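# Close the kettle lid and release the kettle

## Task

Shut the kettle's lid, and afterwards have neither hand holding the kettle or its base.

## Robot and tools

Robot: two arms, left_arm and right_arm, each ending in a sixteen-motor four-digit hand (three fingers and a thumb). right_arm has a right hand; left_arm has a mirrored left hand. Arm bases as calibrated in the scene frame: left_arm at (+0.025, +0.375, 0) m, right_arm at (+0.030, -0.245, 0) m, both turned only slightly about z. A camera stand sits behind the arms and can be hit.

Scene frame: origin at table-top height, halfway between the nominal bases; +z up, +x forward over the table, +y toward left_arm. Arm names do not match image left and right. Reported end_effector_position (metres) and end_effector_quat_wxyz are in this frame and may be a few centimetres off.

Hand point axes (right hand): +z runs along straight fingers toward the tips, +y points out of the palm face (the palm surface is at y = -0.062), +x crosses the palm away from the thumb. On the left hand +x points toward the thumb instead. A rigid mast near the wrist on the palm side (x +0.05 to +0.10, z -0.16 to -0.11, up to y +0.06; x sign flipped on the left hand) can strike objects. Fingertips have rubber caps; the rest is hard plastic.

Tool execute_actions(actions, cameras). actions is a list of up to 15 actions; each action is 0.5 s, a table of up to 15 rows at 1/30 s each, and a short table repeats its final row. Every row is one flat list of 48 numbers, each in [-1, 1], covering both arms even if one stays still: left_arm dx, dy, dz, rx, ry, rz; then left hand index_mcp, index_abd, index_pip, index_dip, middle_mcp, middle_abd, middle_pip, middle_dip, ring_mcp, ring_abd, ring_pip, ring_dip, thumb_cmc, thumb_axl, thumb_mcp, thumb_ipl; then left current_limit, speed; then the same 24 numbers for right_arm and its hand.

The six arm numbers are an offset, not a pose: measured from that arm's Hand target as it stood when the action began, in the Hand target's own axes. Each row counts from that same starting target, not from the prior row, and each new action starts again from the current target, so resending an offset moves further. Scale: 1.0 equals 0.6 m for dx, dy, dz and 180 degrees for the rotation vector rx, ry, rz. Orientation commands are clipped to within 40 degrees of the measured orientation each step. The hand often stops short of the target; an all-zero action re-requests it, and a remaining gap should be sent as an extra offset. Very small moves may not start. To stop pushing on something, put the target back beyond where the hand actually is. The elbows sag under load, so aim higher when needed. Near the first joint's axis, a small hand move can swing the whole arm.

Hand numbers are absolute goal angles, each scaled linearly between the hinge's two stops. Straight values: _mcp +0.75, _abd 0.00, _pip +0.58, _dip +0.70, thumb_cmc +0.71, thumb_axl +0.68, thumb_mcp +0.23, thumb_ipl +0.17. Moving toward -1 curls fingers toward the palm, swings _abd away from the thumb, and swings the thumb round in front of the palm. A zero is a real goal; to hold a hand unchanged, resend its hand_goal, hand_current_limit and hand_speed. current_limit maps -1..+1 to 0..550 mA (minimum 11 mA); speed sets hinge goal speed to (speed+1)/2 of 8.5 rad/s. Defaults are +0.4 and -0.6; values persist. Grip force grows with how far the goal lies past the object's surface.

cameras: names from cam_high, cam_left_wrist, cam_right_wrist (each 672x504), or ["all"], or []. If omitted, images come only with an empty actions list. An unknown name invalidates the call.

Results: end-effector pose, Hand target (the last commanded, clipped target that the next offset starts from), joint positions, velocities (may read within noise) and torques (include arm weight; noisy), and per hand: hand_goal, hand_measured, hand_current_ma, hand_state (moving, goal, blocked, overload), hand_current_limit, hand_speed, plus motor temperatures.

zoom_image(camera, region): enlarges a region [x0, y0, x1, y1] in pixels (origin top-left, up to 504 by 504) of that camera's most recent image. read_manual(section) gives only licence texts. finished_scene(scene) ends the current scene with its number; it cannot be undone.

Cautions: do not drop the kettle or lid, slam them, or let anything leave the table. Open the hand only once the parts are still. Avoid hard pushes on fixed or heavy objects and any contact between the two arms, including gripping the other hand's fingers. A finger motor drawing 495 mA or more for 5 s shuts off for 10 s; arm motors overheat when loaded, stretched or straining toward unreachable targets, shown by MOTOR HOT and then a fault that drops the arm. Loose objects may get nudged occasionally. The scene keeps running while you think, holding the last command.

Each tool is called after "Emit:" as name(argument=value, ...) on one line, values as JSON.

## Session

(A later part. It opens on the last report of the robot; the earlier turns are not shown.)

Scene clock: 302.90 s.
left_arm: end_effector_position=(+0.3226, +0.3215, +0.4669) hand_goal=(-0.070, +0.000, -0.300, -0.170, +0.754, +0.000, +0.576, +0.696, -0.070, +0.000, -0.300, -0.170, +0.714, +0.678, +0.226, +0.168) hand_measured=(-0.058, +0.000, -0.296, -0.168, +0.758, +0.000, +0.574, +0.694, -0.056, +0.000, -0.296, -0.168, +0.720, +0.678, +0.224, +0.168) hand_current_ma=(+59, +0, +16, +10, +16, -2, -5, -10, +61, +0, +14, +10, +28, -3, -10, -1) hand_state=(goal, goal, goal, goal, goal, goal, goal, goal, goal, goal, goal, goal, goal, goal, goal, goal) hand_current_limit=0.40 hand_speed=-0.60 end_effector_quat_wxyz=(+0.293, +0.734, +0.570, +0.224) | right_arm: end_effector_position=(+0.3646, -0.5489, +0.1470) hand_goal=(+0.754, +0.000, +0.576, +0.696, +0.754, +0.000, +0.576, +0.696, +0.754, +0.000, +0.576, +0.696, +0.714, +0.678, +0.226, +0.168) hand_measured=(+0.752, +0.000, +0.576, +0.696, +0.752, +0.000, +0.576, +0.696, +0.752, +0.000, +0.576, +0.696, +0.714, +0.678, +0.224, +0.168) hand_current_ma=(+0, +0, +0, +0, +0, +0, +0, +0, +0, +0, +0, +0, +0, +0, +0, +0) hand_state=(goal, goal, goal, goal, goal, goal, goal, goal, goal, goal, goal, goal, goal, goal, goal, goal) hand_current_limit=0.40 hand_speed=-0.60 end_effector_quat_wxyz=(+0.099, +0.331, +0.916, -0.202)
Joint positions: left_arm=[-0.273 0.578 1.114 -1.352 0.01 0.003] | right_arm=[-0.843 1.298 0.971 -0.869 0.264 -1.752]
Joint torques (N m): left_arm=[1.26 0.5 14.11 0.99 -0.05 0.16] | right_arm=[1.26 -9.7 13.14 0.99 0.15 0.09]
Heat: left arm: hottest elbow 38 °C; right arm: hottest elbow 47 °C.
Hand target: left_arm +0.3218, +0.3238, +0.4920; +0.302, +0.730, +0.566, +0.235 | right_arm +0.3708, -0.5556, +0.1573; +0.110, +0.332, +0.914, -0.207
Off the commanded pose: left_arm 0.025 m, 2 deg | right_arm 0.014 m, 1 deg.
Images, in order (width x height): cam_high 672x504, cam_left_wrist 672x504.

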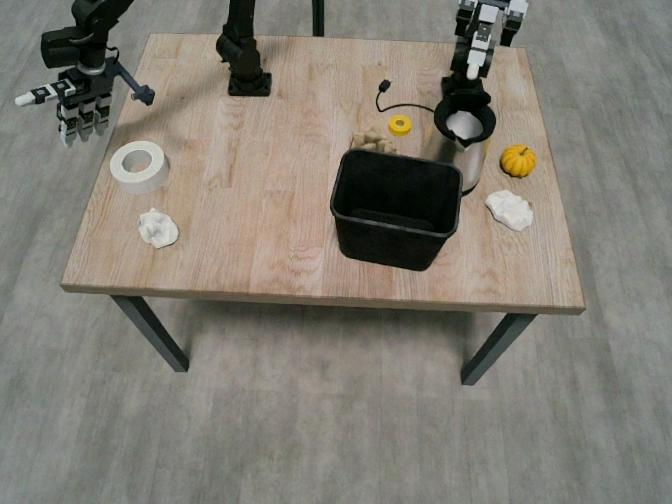

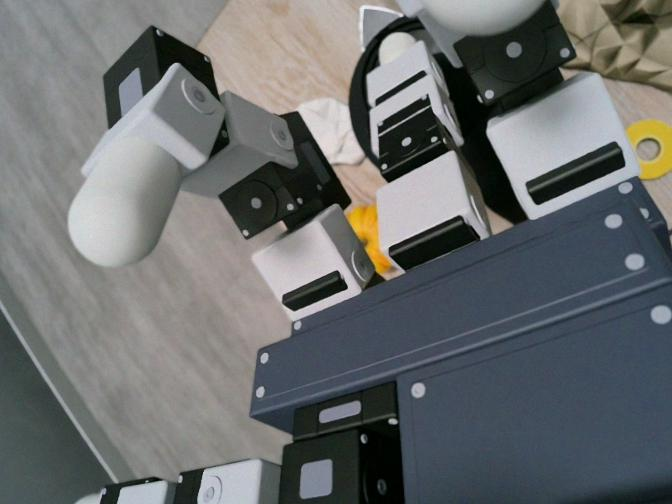

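Emit:
execute_actions(actions=[[[0,-0.0966,-0.0495,0,0,0,-0.07,0,-0.3,-0.17,0.754,0,0.576,0.696,-0.07,0,-0.3,-0.17,0.714,0.678,0.226,0.168,0.7,-0.6,0,0,0,0,0,0,0.754,0,0.576,0.696,0.754,0,0.576,0.696,0.754,0,0.576,0.696,0.714,0.678,0.226,0.168,0.4,-0.6]],[[0,-0.0554,0.0554,0,0,0,-0.07,0,-0.3,-0.17,0.754,0,0.576,0.696,-0.07,0,-0.3,-0.17,0.714,0.678,0.226,0.168,0.7,-0.6,0,0,0,0,0,0,0.754,0,0.576,0.696,0.754,0,0.576,0.696,0.754,0,0.576,0.696,0.714,0.678,0.226,0.168,0.4,-0.6]],[[0,0.0507,0.0742,0,0,0,-0.07,0,-0.3,-0.17,0.754,0,0.576,0.696,-0.07,0,-0.3,-0.17,0.714,0.678,0.226,0.168,0.7,-0.6,0,0,0,0,0,0,0.754,0,0.576,0.696,0.754,0,0.576,0.696,0.754,0,0.576,0.696,0.714,0.678,0.226,0.168,0.4,-0.6]],[[0.01,0.02,0.05,0,0,0,-0.07,0,-0.3,-0.17,0.754,0,0.576,0.696,-0.07,0,-0.3,-0.17,0.714,0.678,0.226,0.168,0.7,-0.6,0,0,0,0,0,0,0.754,0,0.576,0.696,0.754,0,0.576,0.696,0.754,0,0.576,0.696,0.714,0.678,0.226,0.168,0.4,-0.6]],[[0.004,0.028,0.0415,0.0556,0,0,-0.07,0,-0.3,-0.17,0.754,0,0.576,0.696,-0.07,0,-0.3,-0.17,0.714,0.678,0.226,0.168,0.7,-0.6,0,0,0,0,0,0,0.754,0,0.576,0.696,0.754,0,0.576,0.696,0.754,0,0.576,0.696,0.714,0.678,0.226,0.168,0.4,-0.6]],[[0.004,0.0311,0.0415,0.0556,0,0,-0.07,0,-0.3,-0.17,0.754,0,0.576,0.696,-0.07,0,-0.3,-0.17,0.714,0.678,0.226,0.168,0.7,-0.6,0,0,0,0,0,0,0.754,0,0.576,0.696,0.754,0,0.576,0.696,0.754,0,0.576,0.696,0.714,0.678,0.226,0.168,0.4,-0.6]],[[0.004,0.0338,0.041,0.0556,0,0,-0.07,0,-0.3,-0.17,0.754,0,0.576,0.696,-0.07,0,-0.3,-0.17,0.714,0.678,0.226,0.168,0.7,-0.6,0,0,0,0,0,0,0.754,0,0.576,0.696,0.754,0,0.576,0.696,0.754,0,0.576,0.696,0.714,0.678,0.226,0.168,0.4,-0.6]]], cameras=["cam_high", "cam_left_wrist"])

Emit:
zoom_image(camera="cam_high", region=[410, 60, 530, 180])

Scene clock: 352.00 s.
left_arm: end_effector_position=(+0.4216, +0.3060, +0.3586) hand_goal=(-0.070, +0.000, -0.300, -0.170, +0.754, +0.000, +0.576, +0.696, -0.070, +0.000, -0.300, -0.170, +0.714, +0.678, +0.226, +0.168) hand_measured=(-0.058, +0.000, -0.296, -0.168, +0.750, -0.006, +0.574, +0.696, -0.058, +0.000, -0.296, -0.168, +0.720, +0.678, +0.224, +0.168) hand_current_ma=(+54, +0, +15, +10, -18, -25, -9, +1, +56, +0, +13, +10, +23, -3, -14, -1) hand_state=(goal, goal, goal, goal, goal, goal, goal, goal, goal, goal, goal, goal, goal, goal, goal, goal) hand_current_limit=0.70 hand_speed=-0.60 end_effector_quat_wxyz=(+0.101, +0.785, +0.607, +0.073) | right_arm: end_effector_position=(+0.3646, -0.5489, +0.1470) hand_goal=(+0.754, +0.000, +0.576, +0.696, +0.754, +0.000, +0.576, +0.696, +0.754, +0.000, +0.576, +0.696, +0.714, +0.678, +0.226, +0.168) hand_measured=(+0.752, +0.000, +0.576, +0.696, +0.752, +0.000, +0.576, +0.696, +0.752, +0.000, +0.576, +0.696, +0.714, +0.678, +0.224, +0.168) hand_current_ma=(+0, +0, +0, +0, +0, +0, +0, +0, +0, +0, +0, +0, +0, +0, +0, +0) hand_state=(goal, goal, goal, goal, goal, goal, goal, goal, goal, goal, goal, goal, goal, goal, goal, goal) hand_current_limit=0.40 hand_speed=-0.60 end_effector_quat_wxyz=(+0.099, +0.331, +0.916, -0.202)
Joint positions: left_arm=[-0.239 1.034 1.263 -1.551 0.018 0.041] | right_arm=[-0.843 1.298 0.971 -0.869 0.264 -1.752]
Joint torques (N m): left_arm=[1.55 -4.42 13.53 0.05 -0.22 0.15] | right_arm=[1.32 -9.52 13.15 1.01 0.16 0.07]
Heat: left arm: hottest elbow 42 °C; right arm: hottest elbow 48 °C.
Hand target: left_arm +0.4304, +0.3098, +0.3733; +0.103, +0.783, +0.608, +0.080 | right_arm +0.3708, -0.5556, +0.1573; +0.110, +0.332, +0.914, -0.207
Off the commanded pose: left_arm 0.018 m, 1 deg | right_arm 0.014 m, 1 deg.
Images, in order (width x height): cam_high 672x504, cam_left_wrist 672x504.

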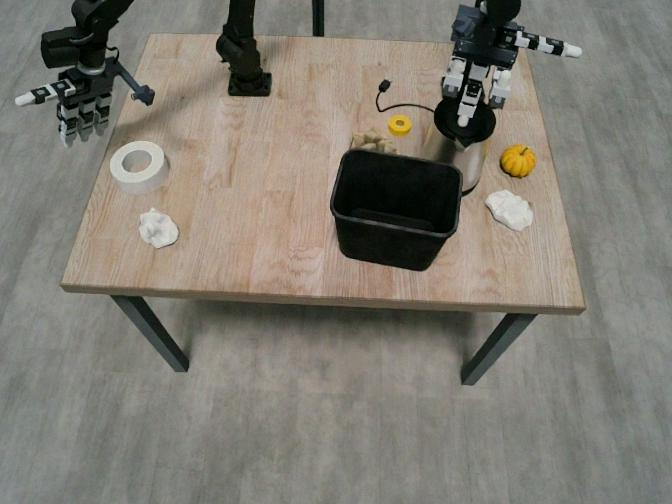

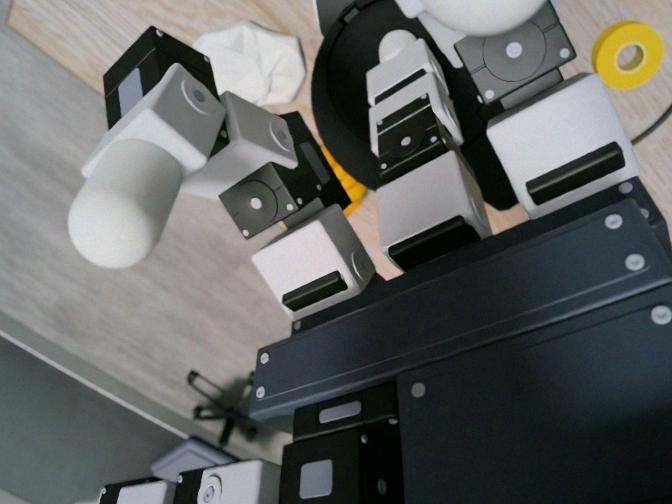

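Scaled by 4.200 from the camera's 672x504 image, which has a finer 960x720 frame.

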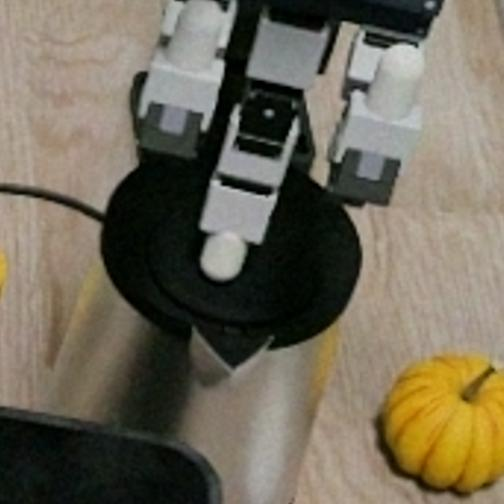

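Emit:
execute_actions(actions=[[[0.013,0.0322,0.0086,0,0,0,-0.07,0,-0.3,-0.17,0.754,0,0.576,0.696,-0.07,0,-0.3,-0.17,0.714,0.678,0.226,0.168,0.7,-0.6,0,0,0,0,0,0,0.754,0,0.576,0.696,0.754,0,0.576,0.696,0.754,0,0.576,0.696,0.714,0.678,0.226,0.168,0.4,-0.6]],[[0,-0.0086,0.0322,0,0,0,-0.07,0,-0.3,-0.17,0.754,0,0.576,0.696,-0.07,0,-0.3,-0.17,0.714,0.678,0.226,0.168,0.7,-0.6,0,0,0,0,0,0,0.754,0,0.576,0.696,0.754,0,0.576,0.696,0.754,0,0.576,0.696,0.714,0.678,0.226,0.168,0.4,-0.6]],[[0,-0.0086,0.0322,0,0,0,-0.07,0,-0.3,-0.17,0.754,0,0.576,0.696,-0.07,0,-0.3,-0.17,0.714,0.678,0.226,0.168,0.7,-0.6,0,0,0,0,0,0,0.754,0,0.576,0.696,0.754,0,0.576,0.696,0.754,0,0.576,0.696,0.714,0.678,0.226,0.168,0.4,-0.6]]], cameras=["cam_high"])

Emit:
zoom_image(camera="cam_high", region=[420, 80, 510, 170])

Scene clock: 363.17 s.
left_arm: end_effector_position=(+0.4464, +0.3062, +0.3570) hand_goal=(-0.070, +0.000, -0.300, -0.170, +0.754, +0.000, +0.576, +0.696, -0.070, +0.000, -0.300, -0.170, +0.714, +0.678, +0.226, +0.168) hand_measured=(-0.058, +0.000, -0.296, -0.168, +0.754, -0.004, +0.578, +0.700, -0.058, +0.000, -0.296, -0.168, +0.720, +0.678, +0.224, +0.168) hand_current_ma=(+54, +0, +15, +10, -3, -16, +7, +19, +56, +0, +13, +10, +23, -3, -15, -1) hand_state=(goal, goal, goal, goal, goal, goal, goal, goal, goal, goal, goal, goal, goal, goal, goal, goal) hand_current_limit=0.70 hand_speed=-0.60 end_effector_quat_wxyz=(+0.119, +0.783, +0.604, +0.090) | right_arm: end_effector_position=(+0.3646, -0.5489, +0.1470) hand_goal=(+0.754, +0.000, +0.576, +0.696, +0.754, +0.000, +0.576, +0.696, +0.754, +0.000, +0.576, +0.696, +0.714, +0.678, +0.226, +0.168) hand_measured=(+0.752, +0.000, +0.576, +0.696, +0.752, +0.000, +0.576, +0.696, +0.752, +0.000, +0.576, +0.696, +0.714, +0.678, +0.224, +0.168) hand_current_ma=(+0, +0, +0, +0, +0, +0, +0, +0, +0, +0, +0, +0, +0, +0, +0, +0) hand_state=(goal, goal, goal, goal, goal, goal, goal, goal, goal, goal, goal, goal, goal, goal, goal, goal) hand_current_limit=0.40 hand_speed=-0.60 end_effector_quat_wxyz=(+0.099, +0.331, +0.916, -0.202)
Joint positions: left_arm=[-0.221 1.063 1.257 -1.466 0.022 0.062] | right_arm=[-0.843 1.298 0.971 -0.869 0.264 -1.752]
Joint torques (N m): left_arm=[1.79 -4.78 6.65 1.1 -0.13 0.15] | right_arm=[1.14 -9.7 13.09 1.16 0.17 0.07]
Heat: left arm: hottest elbow 43 °C; right arm: hottest elbow 48 °C.
Hand target: left_arm +0.4516, +0.3124, +0.3333; +0.103, +0.783, +0.608, +0.080 | right_arm +0.3708, -0.5556, +0.1573; +0.110, +0.332, +0.914, -0.207
Off the commanded pose: left_arm 0.025 m, 2 deg | right_arm 0.014 m, 1 deg.
Images, in order (width x height): cam_high 672x504.

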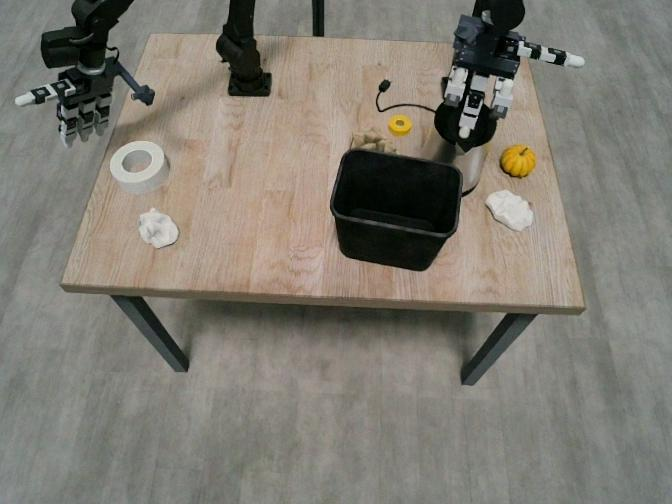

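Scaled by 5.600 from the camera's 672x504 image, which has a finer 960x720 frame.

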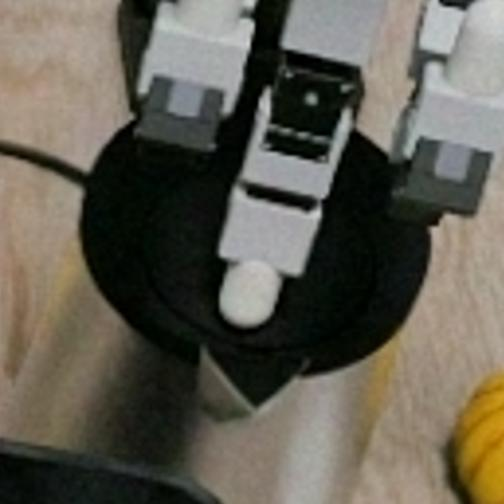

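Emit:
execute_actions(actions=[[[0,-0.0086,0.0322,0,0,0,-0.07,0,-0.3,-0.17,0.754,0,0.576,0.696,-0.07,0,-0.3,-0.17,0.714,0.678,0.226,0.168,0.7,-0.6,0,0,0,0,0,0,0.754,0,0.576,0.696,0.754,0,0.576,0.696,0.754,0,0.576,0.696,0.714,0.678,0.226,0.168,0.4,-0.6]],[[0,0,0,0,0,0,-0.07,0,-0.3,-0.17,0.754,0,0.576,0.696,-0.07,0,-0.3,-0.17,0.714,0.678,0.226,0.168,0.7,-0.6,0,0,0,0,0,0,0.754,0,0.576,0.696,0.754,0,0.576,0.696,0.754,0,0.576,0.696,0.714,0.678,0.226,0.168,0.4,-0.6]]])

Emit:
execute_actions(actions=[[[0,0.0172,-0.0644,0,0,0,-0.07,0,-0.3,-0.17,0.754,0,0.576,0.696,-0.07,0,-0.3,-0.17,0.714,0.678,0.226,0.168,0.7,-0.6,0,0,0,0,0,0,0.754,0,0.576,0.696,0.754,0,0.576,0.696,0.754,0,0.576,0.696,0.714,0.678,0.226,0.168,0.4,-0.6]],[[0,0.0172,-0.0644,0,0,0,-0.07,0,-0.3,-0.17,0.754,0,0.576,0.696,-0.07,0,-0.3,-0.17,0.714,0.678,0.226,0.168,0.7,-0.6,0,0,0,0,0,0,0.754,0,0.576,0.696,0.754,0,0.576,0.696,0.754,0,0.576,0.696,0.714,0.678,0.226,0.168,0.4,-0.6]]], cameras=["cam_high"])

Emit:
zoom_image(camera="cam_high", region=[420, 80, 510, 170])

Scene clock: 374.50 s.
left_arm: end_effector_position=(+0.4472, +0.3060, +0.3544) hand_goal=(-0.070, +0.000, -0.300, -0.170, +0.754, +0.000, +0.576, +0.696, -0.070, +0.000, -0.300, -0.170, +0.714, +0.678, +0.226, +0.168) hand_measured=(-0.058, +0.000, -0.296, -0.168, +0.720, -0.004, +0.552, +0.688, -0.058, +0.000, -0.296, -0.168, +0.720, +0.678, +0.224, +0.168) hand_current_ma=(+54, +0, +15, +10, -165, -11, -107, -35, +56, +0, +13, +10, +23, -3, -15, -1) hand_state=(goal, goal, goal, goal, blocked, goal, blocked, goal, goal, goal, goal, goal, goal, goal, goal, goal) hand_current_limit=0.70 hand_speed=-0.60 end_effector_quat_wxyz=(+0.136, +0.781, +0.601, +0.105) | right_arm: end_effector_position=(+0.3646, -0.5489, +0.1470) hand_goal=(+0.754, +0.000, +0.576, +0.696, +0.754, +0.000, +0.576, +0.696, +0.754, +0.000, +0.576, +0.696, +0.714, +0.678, +0.226, +0.168) hand_measured=(+0.752, +0.000, +0.576, +0.696, +0.752, +0.000, +0.576, +0.696, +0.752, +0.000, +0.576, +0.696, +0.714, +0.678, +0.224, +0.168) hand_current_ma=(+0, +0, +0, +0, +0, +0, +0, +0, +0, +0, +0, +0, +0, +0, +0, +0) hand_state=(goal, goal, goal, goal, goal, goal, goal, goal, goal, goal, goal, goal, goal, goal, goal, goal) hand_current_limit=0.40 hand_speed=-0.60 end_effector_quat_wxyz=(+0.099, +0.331, +0.916, -0.202)
Joint positions: left_arm=[-0.221 1.036 1.214 -1.405 0.022 0.063] | right_arm=[-0.843 1.298 0.971 -0.869 0.264 -1.752]
Joint torques (N m): left_arm=[1.73 -3.25 5.55 0.73 -0.11 0.15] | right_arm=[0.85 -9.99 13.08 1.11 0.17 0.09]
Heat: left arm: hottest elbow 42 °C; right arm: hottest elbow 48 °C.
Hand target: left_arm +0.4517, +0.3124, +0.3134; +0.103, +0.783, +0.608, +0.080 | right_arm +0.3708, -0.5556, +0.1573; +0.110, +0.332, +0.914, -0.207
Off the commanded pose: left_arm 0.042 m, 5 deg | right_arm 0.014 m, 1 deg.

Scene clock: 375.90 s.
left_arm: end_effector_position=(+0.4418, +0.3074, +0.3691) hand_goal=(-0.070, +0.000, -0.300, -0.170, +0.754, +0.000, +0.576, +0.696, -0.070, +0.000, -0.300, -0.170, +0.714, +0.678, +0.226, +0.168) hand_measured=(-0.058, +0.000, -0.296, -0.168, +0.752, -0.004, +0.574, +0.694, -0.058, +0.000, -0.296, -0.168, +0.720, +0.678, +0.224, +0.168) hand_current_ma=(+54, +0, +15, +10, -7, -11, -12, -12, +56, +0, +13, +10, +23, -3, -15, -1) hand_state=(goal, goal, goal, goal, goal, goal, goal, goal, goal, goal, goal, goal, goal, goal, goal, goal) hand_current_limit=0.70 hand_speed=-0.60 end_effector_quat_wxyz=(+0.092, +0.787, +0.607, +0.067) | right_arm: end_effector_position=(+0.3646, -0.5489, +0.1470) hand_goal=(+0.754, +0.000, +0.576, +0.696, +0.754, +0.000, +0.576, +0.696, +0.754, +0.000, +0.576, +0.696, +0.714, +0.678, +0.226, +0.168) hand_measured=(+0.752, +0.000, +0.576, +0.696, +0.752, +0.000, +0.576, +0.696, +0.752, +0.000, +0.576, +0.696, +0.714, +0.678, +0.224, +0.168) hand_current_ma=(+0, +0, +0, +0, +0, +0, +0, +0, +0, +0, +0, +0, +0, +0, +0, +0) hand_state=(goal, goal, goal, goal, goal, goal, goal, goal, goal, goal, goal, goal, goal, goal, goal, goal) hand_current_limit=0.40 hand_speed=-0.60 end_effector_quat_wxyz=(+0.099, +0.331, +0.916, -0.202)
Joint positions: left_arm=[-0.22 1.104 1.347 -1.588 0.021 0.064] | right_arm=[-0.843 1.298 0.971 -0.869 0.264 -1.752]
Joint torques (N m): left_arm=[1.73 -5.89 14.64 0.13 -0.13 0.13] | right_arm=[0.91 -9.99 13.09 1.14 0.15 0.08]
Heat: left arm: hottest elbow 42 °C; right arm: hottest elbow 48 °C.
Hand target: left_arm +0.4516, +0.3124, +0.3935; +0.103, +0.783, +0.608, +0.080 | right_arm +0.3708, -0.5556, +0.1573; +0.110, +0.332, +0.914, -0.207
Off the commanded pose: left_arm 0.027 m, 2 deg | right_arm 0.014 m, 1 deg.
Images, in order (width x height): cam_high 672x504.

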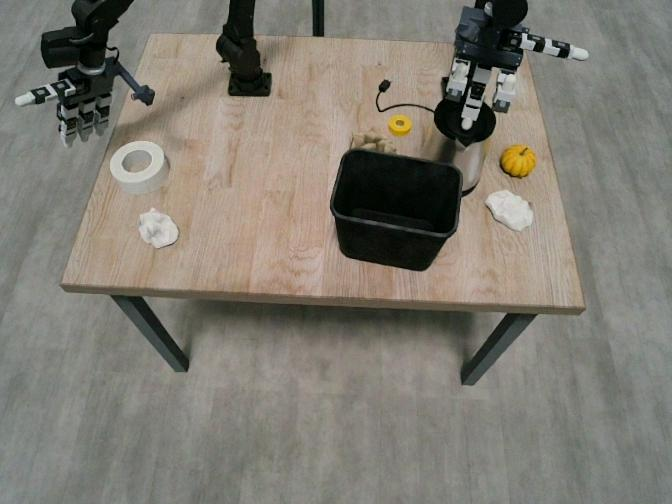

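Scaled by 5.600 from the camera's 672x504 image, which has a finer 960x720 frame.

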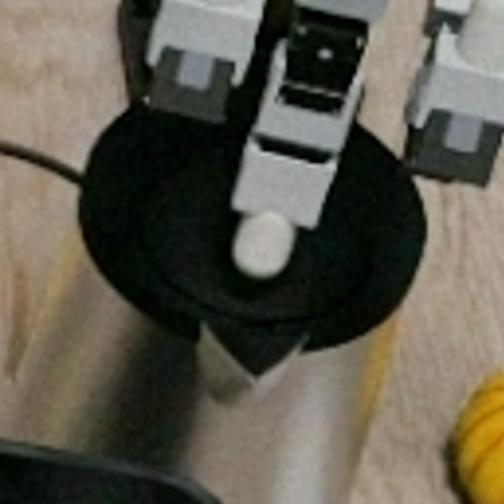

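Emit:
execute_actions(actions=[[[0,0.0086,-0.0644,0,0,0,-0.07,0,-0.3,-0.17,0.754,0,0.576,0.696,-0.07,0,-0.3,-0.17,0.714,0.678,0.226,0.168,0.7,-0.6,0,0,0,0,0,0,0.754,0,0.576,0.696,0.754,0,0.576,0.696,0.754,0,0.576,0.696,0.714,0.678,0.226,0.168,0.4,-0.6]]], cameras=["cam_high","cam_left_wrist"])

Emit:
zoom_image(camera="cam_high", region=[420, 80, 510, 170])

Scene clock: 384.67 s.
left_arm: end_effector_position=(+0.4397, +0.3080, +0.4090) hand_goal=(-0.070, +0.000, -0.300, -0.170, +0.754, +0.000, +0.576, +0.696, -0.070, +0.000, -0.300, -0.170, +0.714, +0.678, +0.226, +0.168) hand_measured=(-0.058, +0.000, -0.296, -0.168, +0.752, -0.004, +0.574, +0.694, -0.058, +0.000, -0.296, -0.168, +0.720, +0.678, +0.224, +0.168) hand_current_ma=(+54, +0, +15, +10, -5, -11, -11, -12, +56, +0, +13, +10, +23, -3, -15, -1) hand_state=(goal, goal, goal, goal, goal, goal, goal, goal, goal, goal, goal, goal, goal, goal, goal, goal) hand_current_limit=0.70 hand_speed=-0.60 end_effector_quat_wxyz=(+0.092, +0.787, +0.607, +0.067) | right_arm: end_effector_position=(+0.3646, -0.5489, +0.1470) hand_goal=(+0.754, +0.000, +0.576, +0.696, +0.754, +0.000, +0.576, +0.696, +0.754, +0.000, +0.576, +0.696, +0.714, +0.678, +0.226, +0.168) hand_measured=(+0.752, +0.000, +0.576, +0.696, +0.752, +0.000, +0.576, +0.696, +0.752, +0.000, +0.576, +0.696, +0.714, +0.678, +0.224, +0.168) hand_current_ma=(+0, +0, +0, +0, +0, +0, +0, +0, +0, +0, +0, +0, +0, +0, +0, +0) hand_state=(goal, goal, goal, goal, goal, goal, goal, goal, goal, goal, goal, goal, goal, goal, goal, goal) hand_current_limit=0.40 hand_speed=-0.60 end_effector_quat_wxyz=(+0.099, +0.331, +0.916, -0.202)
Joint positions: left_arm=[-0.22 1.128 1.473 -1.689 0.021 0.064] | right_arm=[-0.843 1.298 0.971 -0.869 0.264 -1.752]
Joint torques (N m): left_arm=[1.85 -6.12 14.12 0.1 -0.11 0.14] | right_arm=[0.73 -10.23 13.14 1.07 0.17 0.05]
Heat: left arm: hottest elbow 43 °C; right arm: hottest elbow 48 °C.
Hand target: left_arm +0.4468, +0.3136, +0.4319; +0.103, +0.783, +0.608, +0.080 | right_arm +0.3708, -0.5556, +0.1573; +0.110, +0.332, +0.914, -0.207
Off the commanded pose: left_arm 0.025 m, 2 deg | right_arm 0.014 m, 1 deg.
Images, in order (width x height): cam_high 672x504, cam_left_wrist 672x504.

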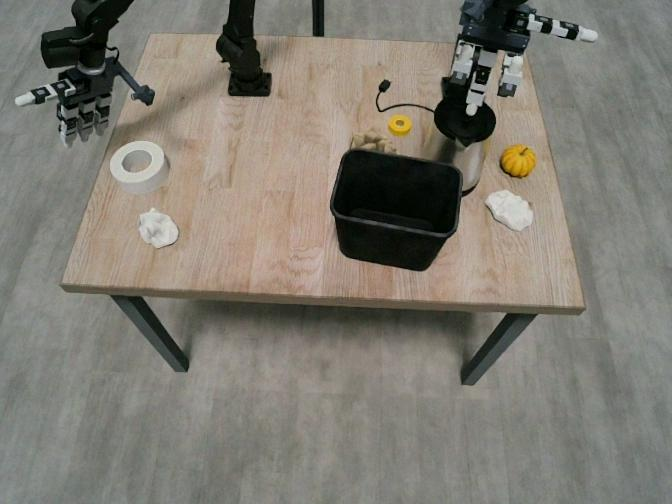

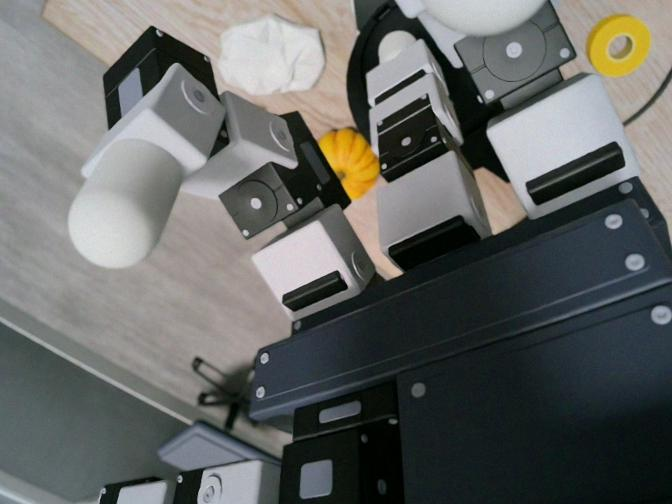

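Scaled by 5.600 from the camera's 672x504 image, which has a finer 960x720 frame.

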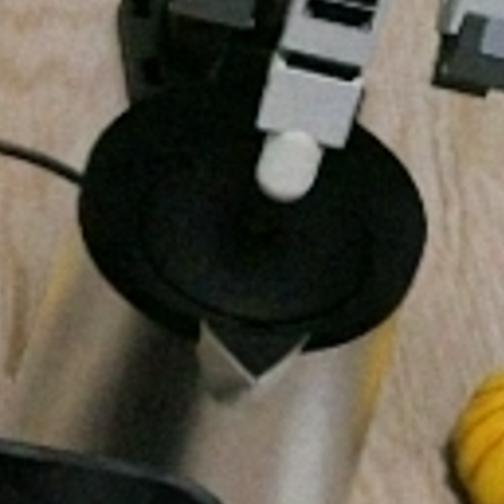

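Emit:
execute_actions(actions=[[[0,-0.03,-0.1,0,0,0,-0.07,0,-0.3,-0.17,0.754,0,0.576,0.696,-0.07,0,-0.3,-0.17,0.714,0.678,0.226,0.168,0.4,-0.6,0,0,0,0,0,0,0.754,0,0.576,0.696,0.754,0,0.576,0.696,0.754,0,0.576,0.696,0.714,0.678,0.226,0.168,0.4,-0.6]]], cameras=["cam_high"])

Emit:
zoom_image(camera="cam_high", region=[400, 60, 520, 210])

Scene clock: 390.43 s.
left_arm: end_effector_position=(+0.4111, +0.3161, +0.4650) hand_goal=(-0.070, +0.000, -0.300, -0.170, +0.754, +0.000, +0.576, +0.696, -0.070, +0.000, -0.300, -0.170, +0.714, +0.678, +0.226, +0.168) hand_measured=(-0.058, +0.000, -0.296, -0.168, +0.754, -0.004, +0.574, +0.694, -0.058, +0.000, -0.296, -0.168, +0.720, +0.678, +0.224, +0.168) hand_current_ma=(+54, +0, +15, +10, -1, -11, -10, -12, +56, +0, +13, +10, +22, -3, -15, -1) hand_state=(goal, goal, goal, goal, goal, goal, goal, goal, goal, goal, goal, goal, goal, goal, goal, goal) hand_current_limit=0.40 hand_speed=-0.60 end_effector_quat_wxyz=(+0.140, +0.778, +0.602, +0.112) | right_arm: end_effector_position=(+0.3646, -0.5489, +0.1470) hand_goal=(+0.754, +0.000, +0.576, +0.696, +0.754, +0.000, +0.576, +0.696, +0.754, +0.000, +0.576, +0.696, +0.714, +0.678, +0.226, +0.168) hand_measured=(+0.752, +0.000, +0.576, +0.696, +0.752, +0.000, +0.576, +0.696, +0.752, +0.000, +0.576, +0.696, +0.714, +0.678, +0.224, +0.168) hand_current_ma=(+0, +0, +0, +0, +0, +0, +0, +0, +0, +0, +0, +0, +0, +0, +0, +0) hand_state=(goal, goal, goal, goal, goal, goal, goal, goal, goal, goal, goal, goal, goal, goal, goal, goal) hand_current_limit=0.40 hand_speed=-0.60 end_effector_quat_wxyz=(+0.099, +0.331, +0.916, -0.202)
Joint positions: left_arm=[-0.215 1.027 1.509 -1.693 0.017 0.064] | right_arm=[-0.843 1.298 0.971 -0.869 0.264 -1.752]
Joint torques (N m): left_arm=[1.96 -4.54 13.11 0.34 -0.09 0.16] | right_arm=[0.85 -9.82 13.16 1.2 0.17 0.04]
Heat: left arm: hottest elbow 43 °C; right arm: hottest elbow 48 °C.
Hand target: left_arm +0.4148, +0.3218, +0.4853; +0.103, +0.783, +0.608, +0.080 | right_arm +0.3708, -0.5556, +0.1573; +0.110, +0.332, +0.914, -0.207
Off the commanded pose: left_arm 0.021 m, 6 deg | right_arm 0.014 m, 1 deg.
joint sent to its limit (left arm) — joint 4 (wrist pitch), lower limit. The joint targets are off in orientation, not in position.
Images, in order (width x height): cam_high 672x504.

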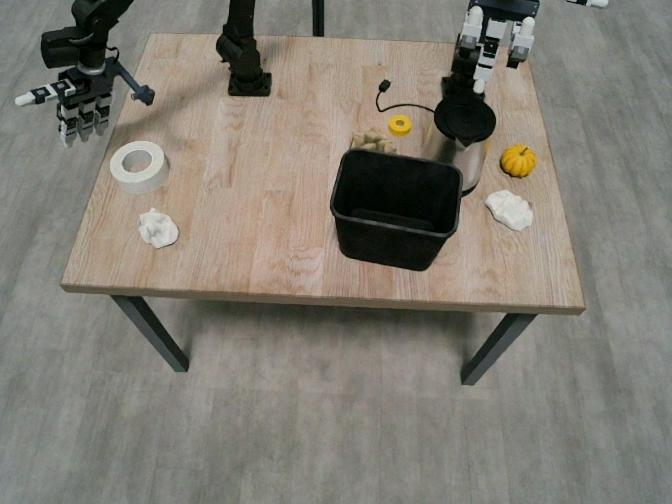

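Scaled by 3.360 from the camera's 672x504 image, which has a finer 960x720 frame.

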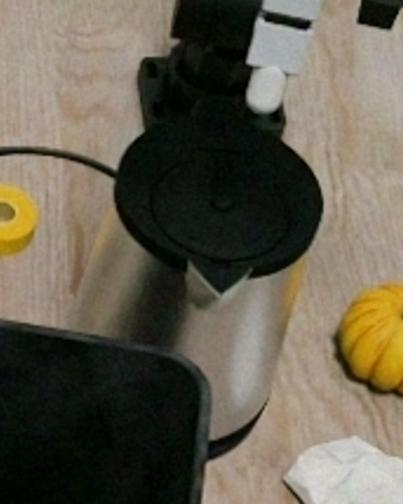

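Emit:
finished_scene(scene=1)

The scene is finished: the task was done.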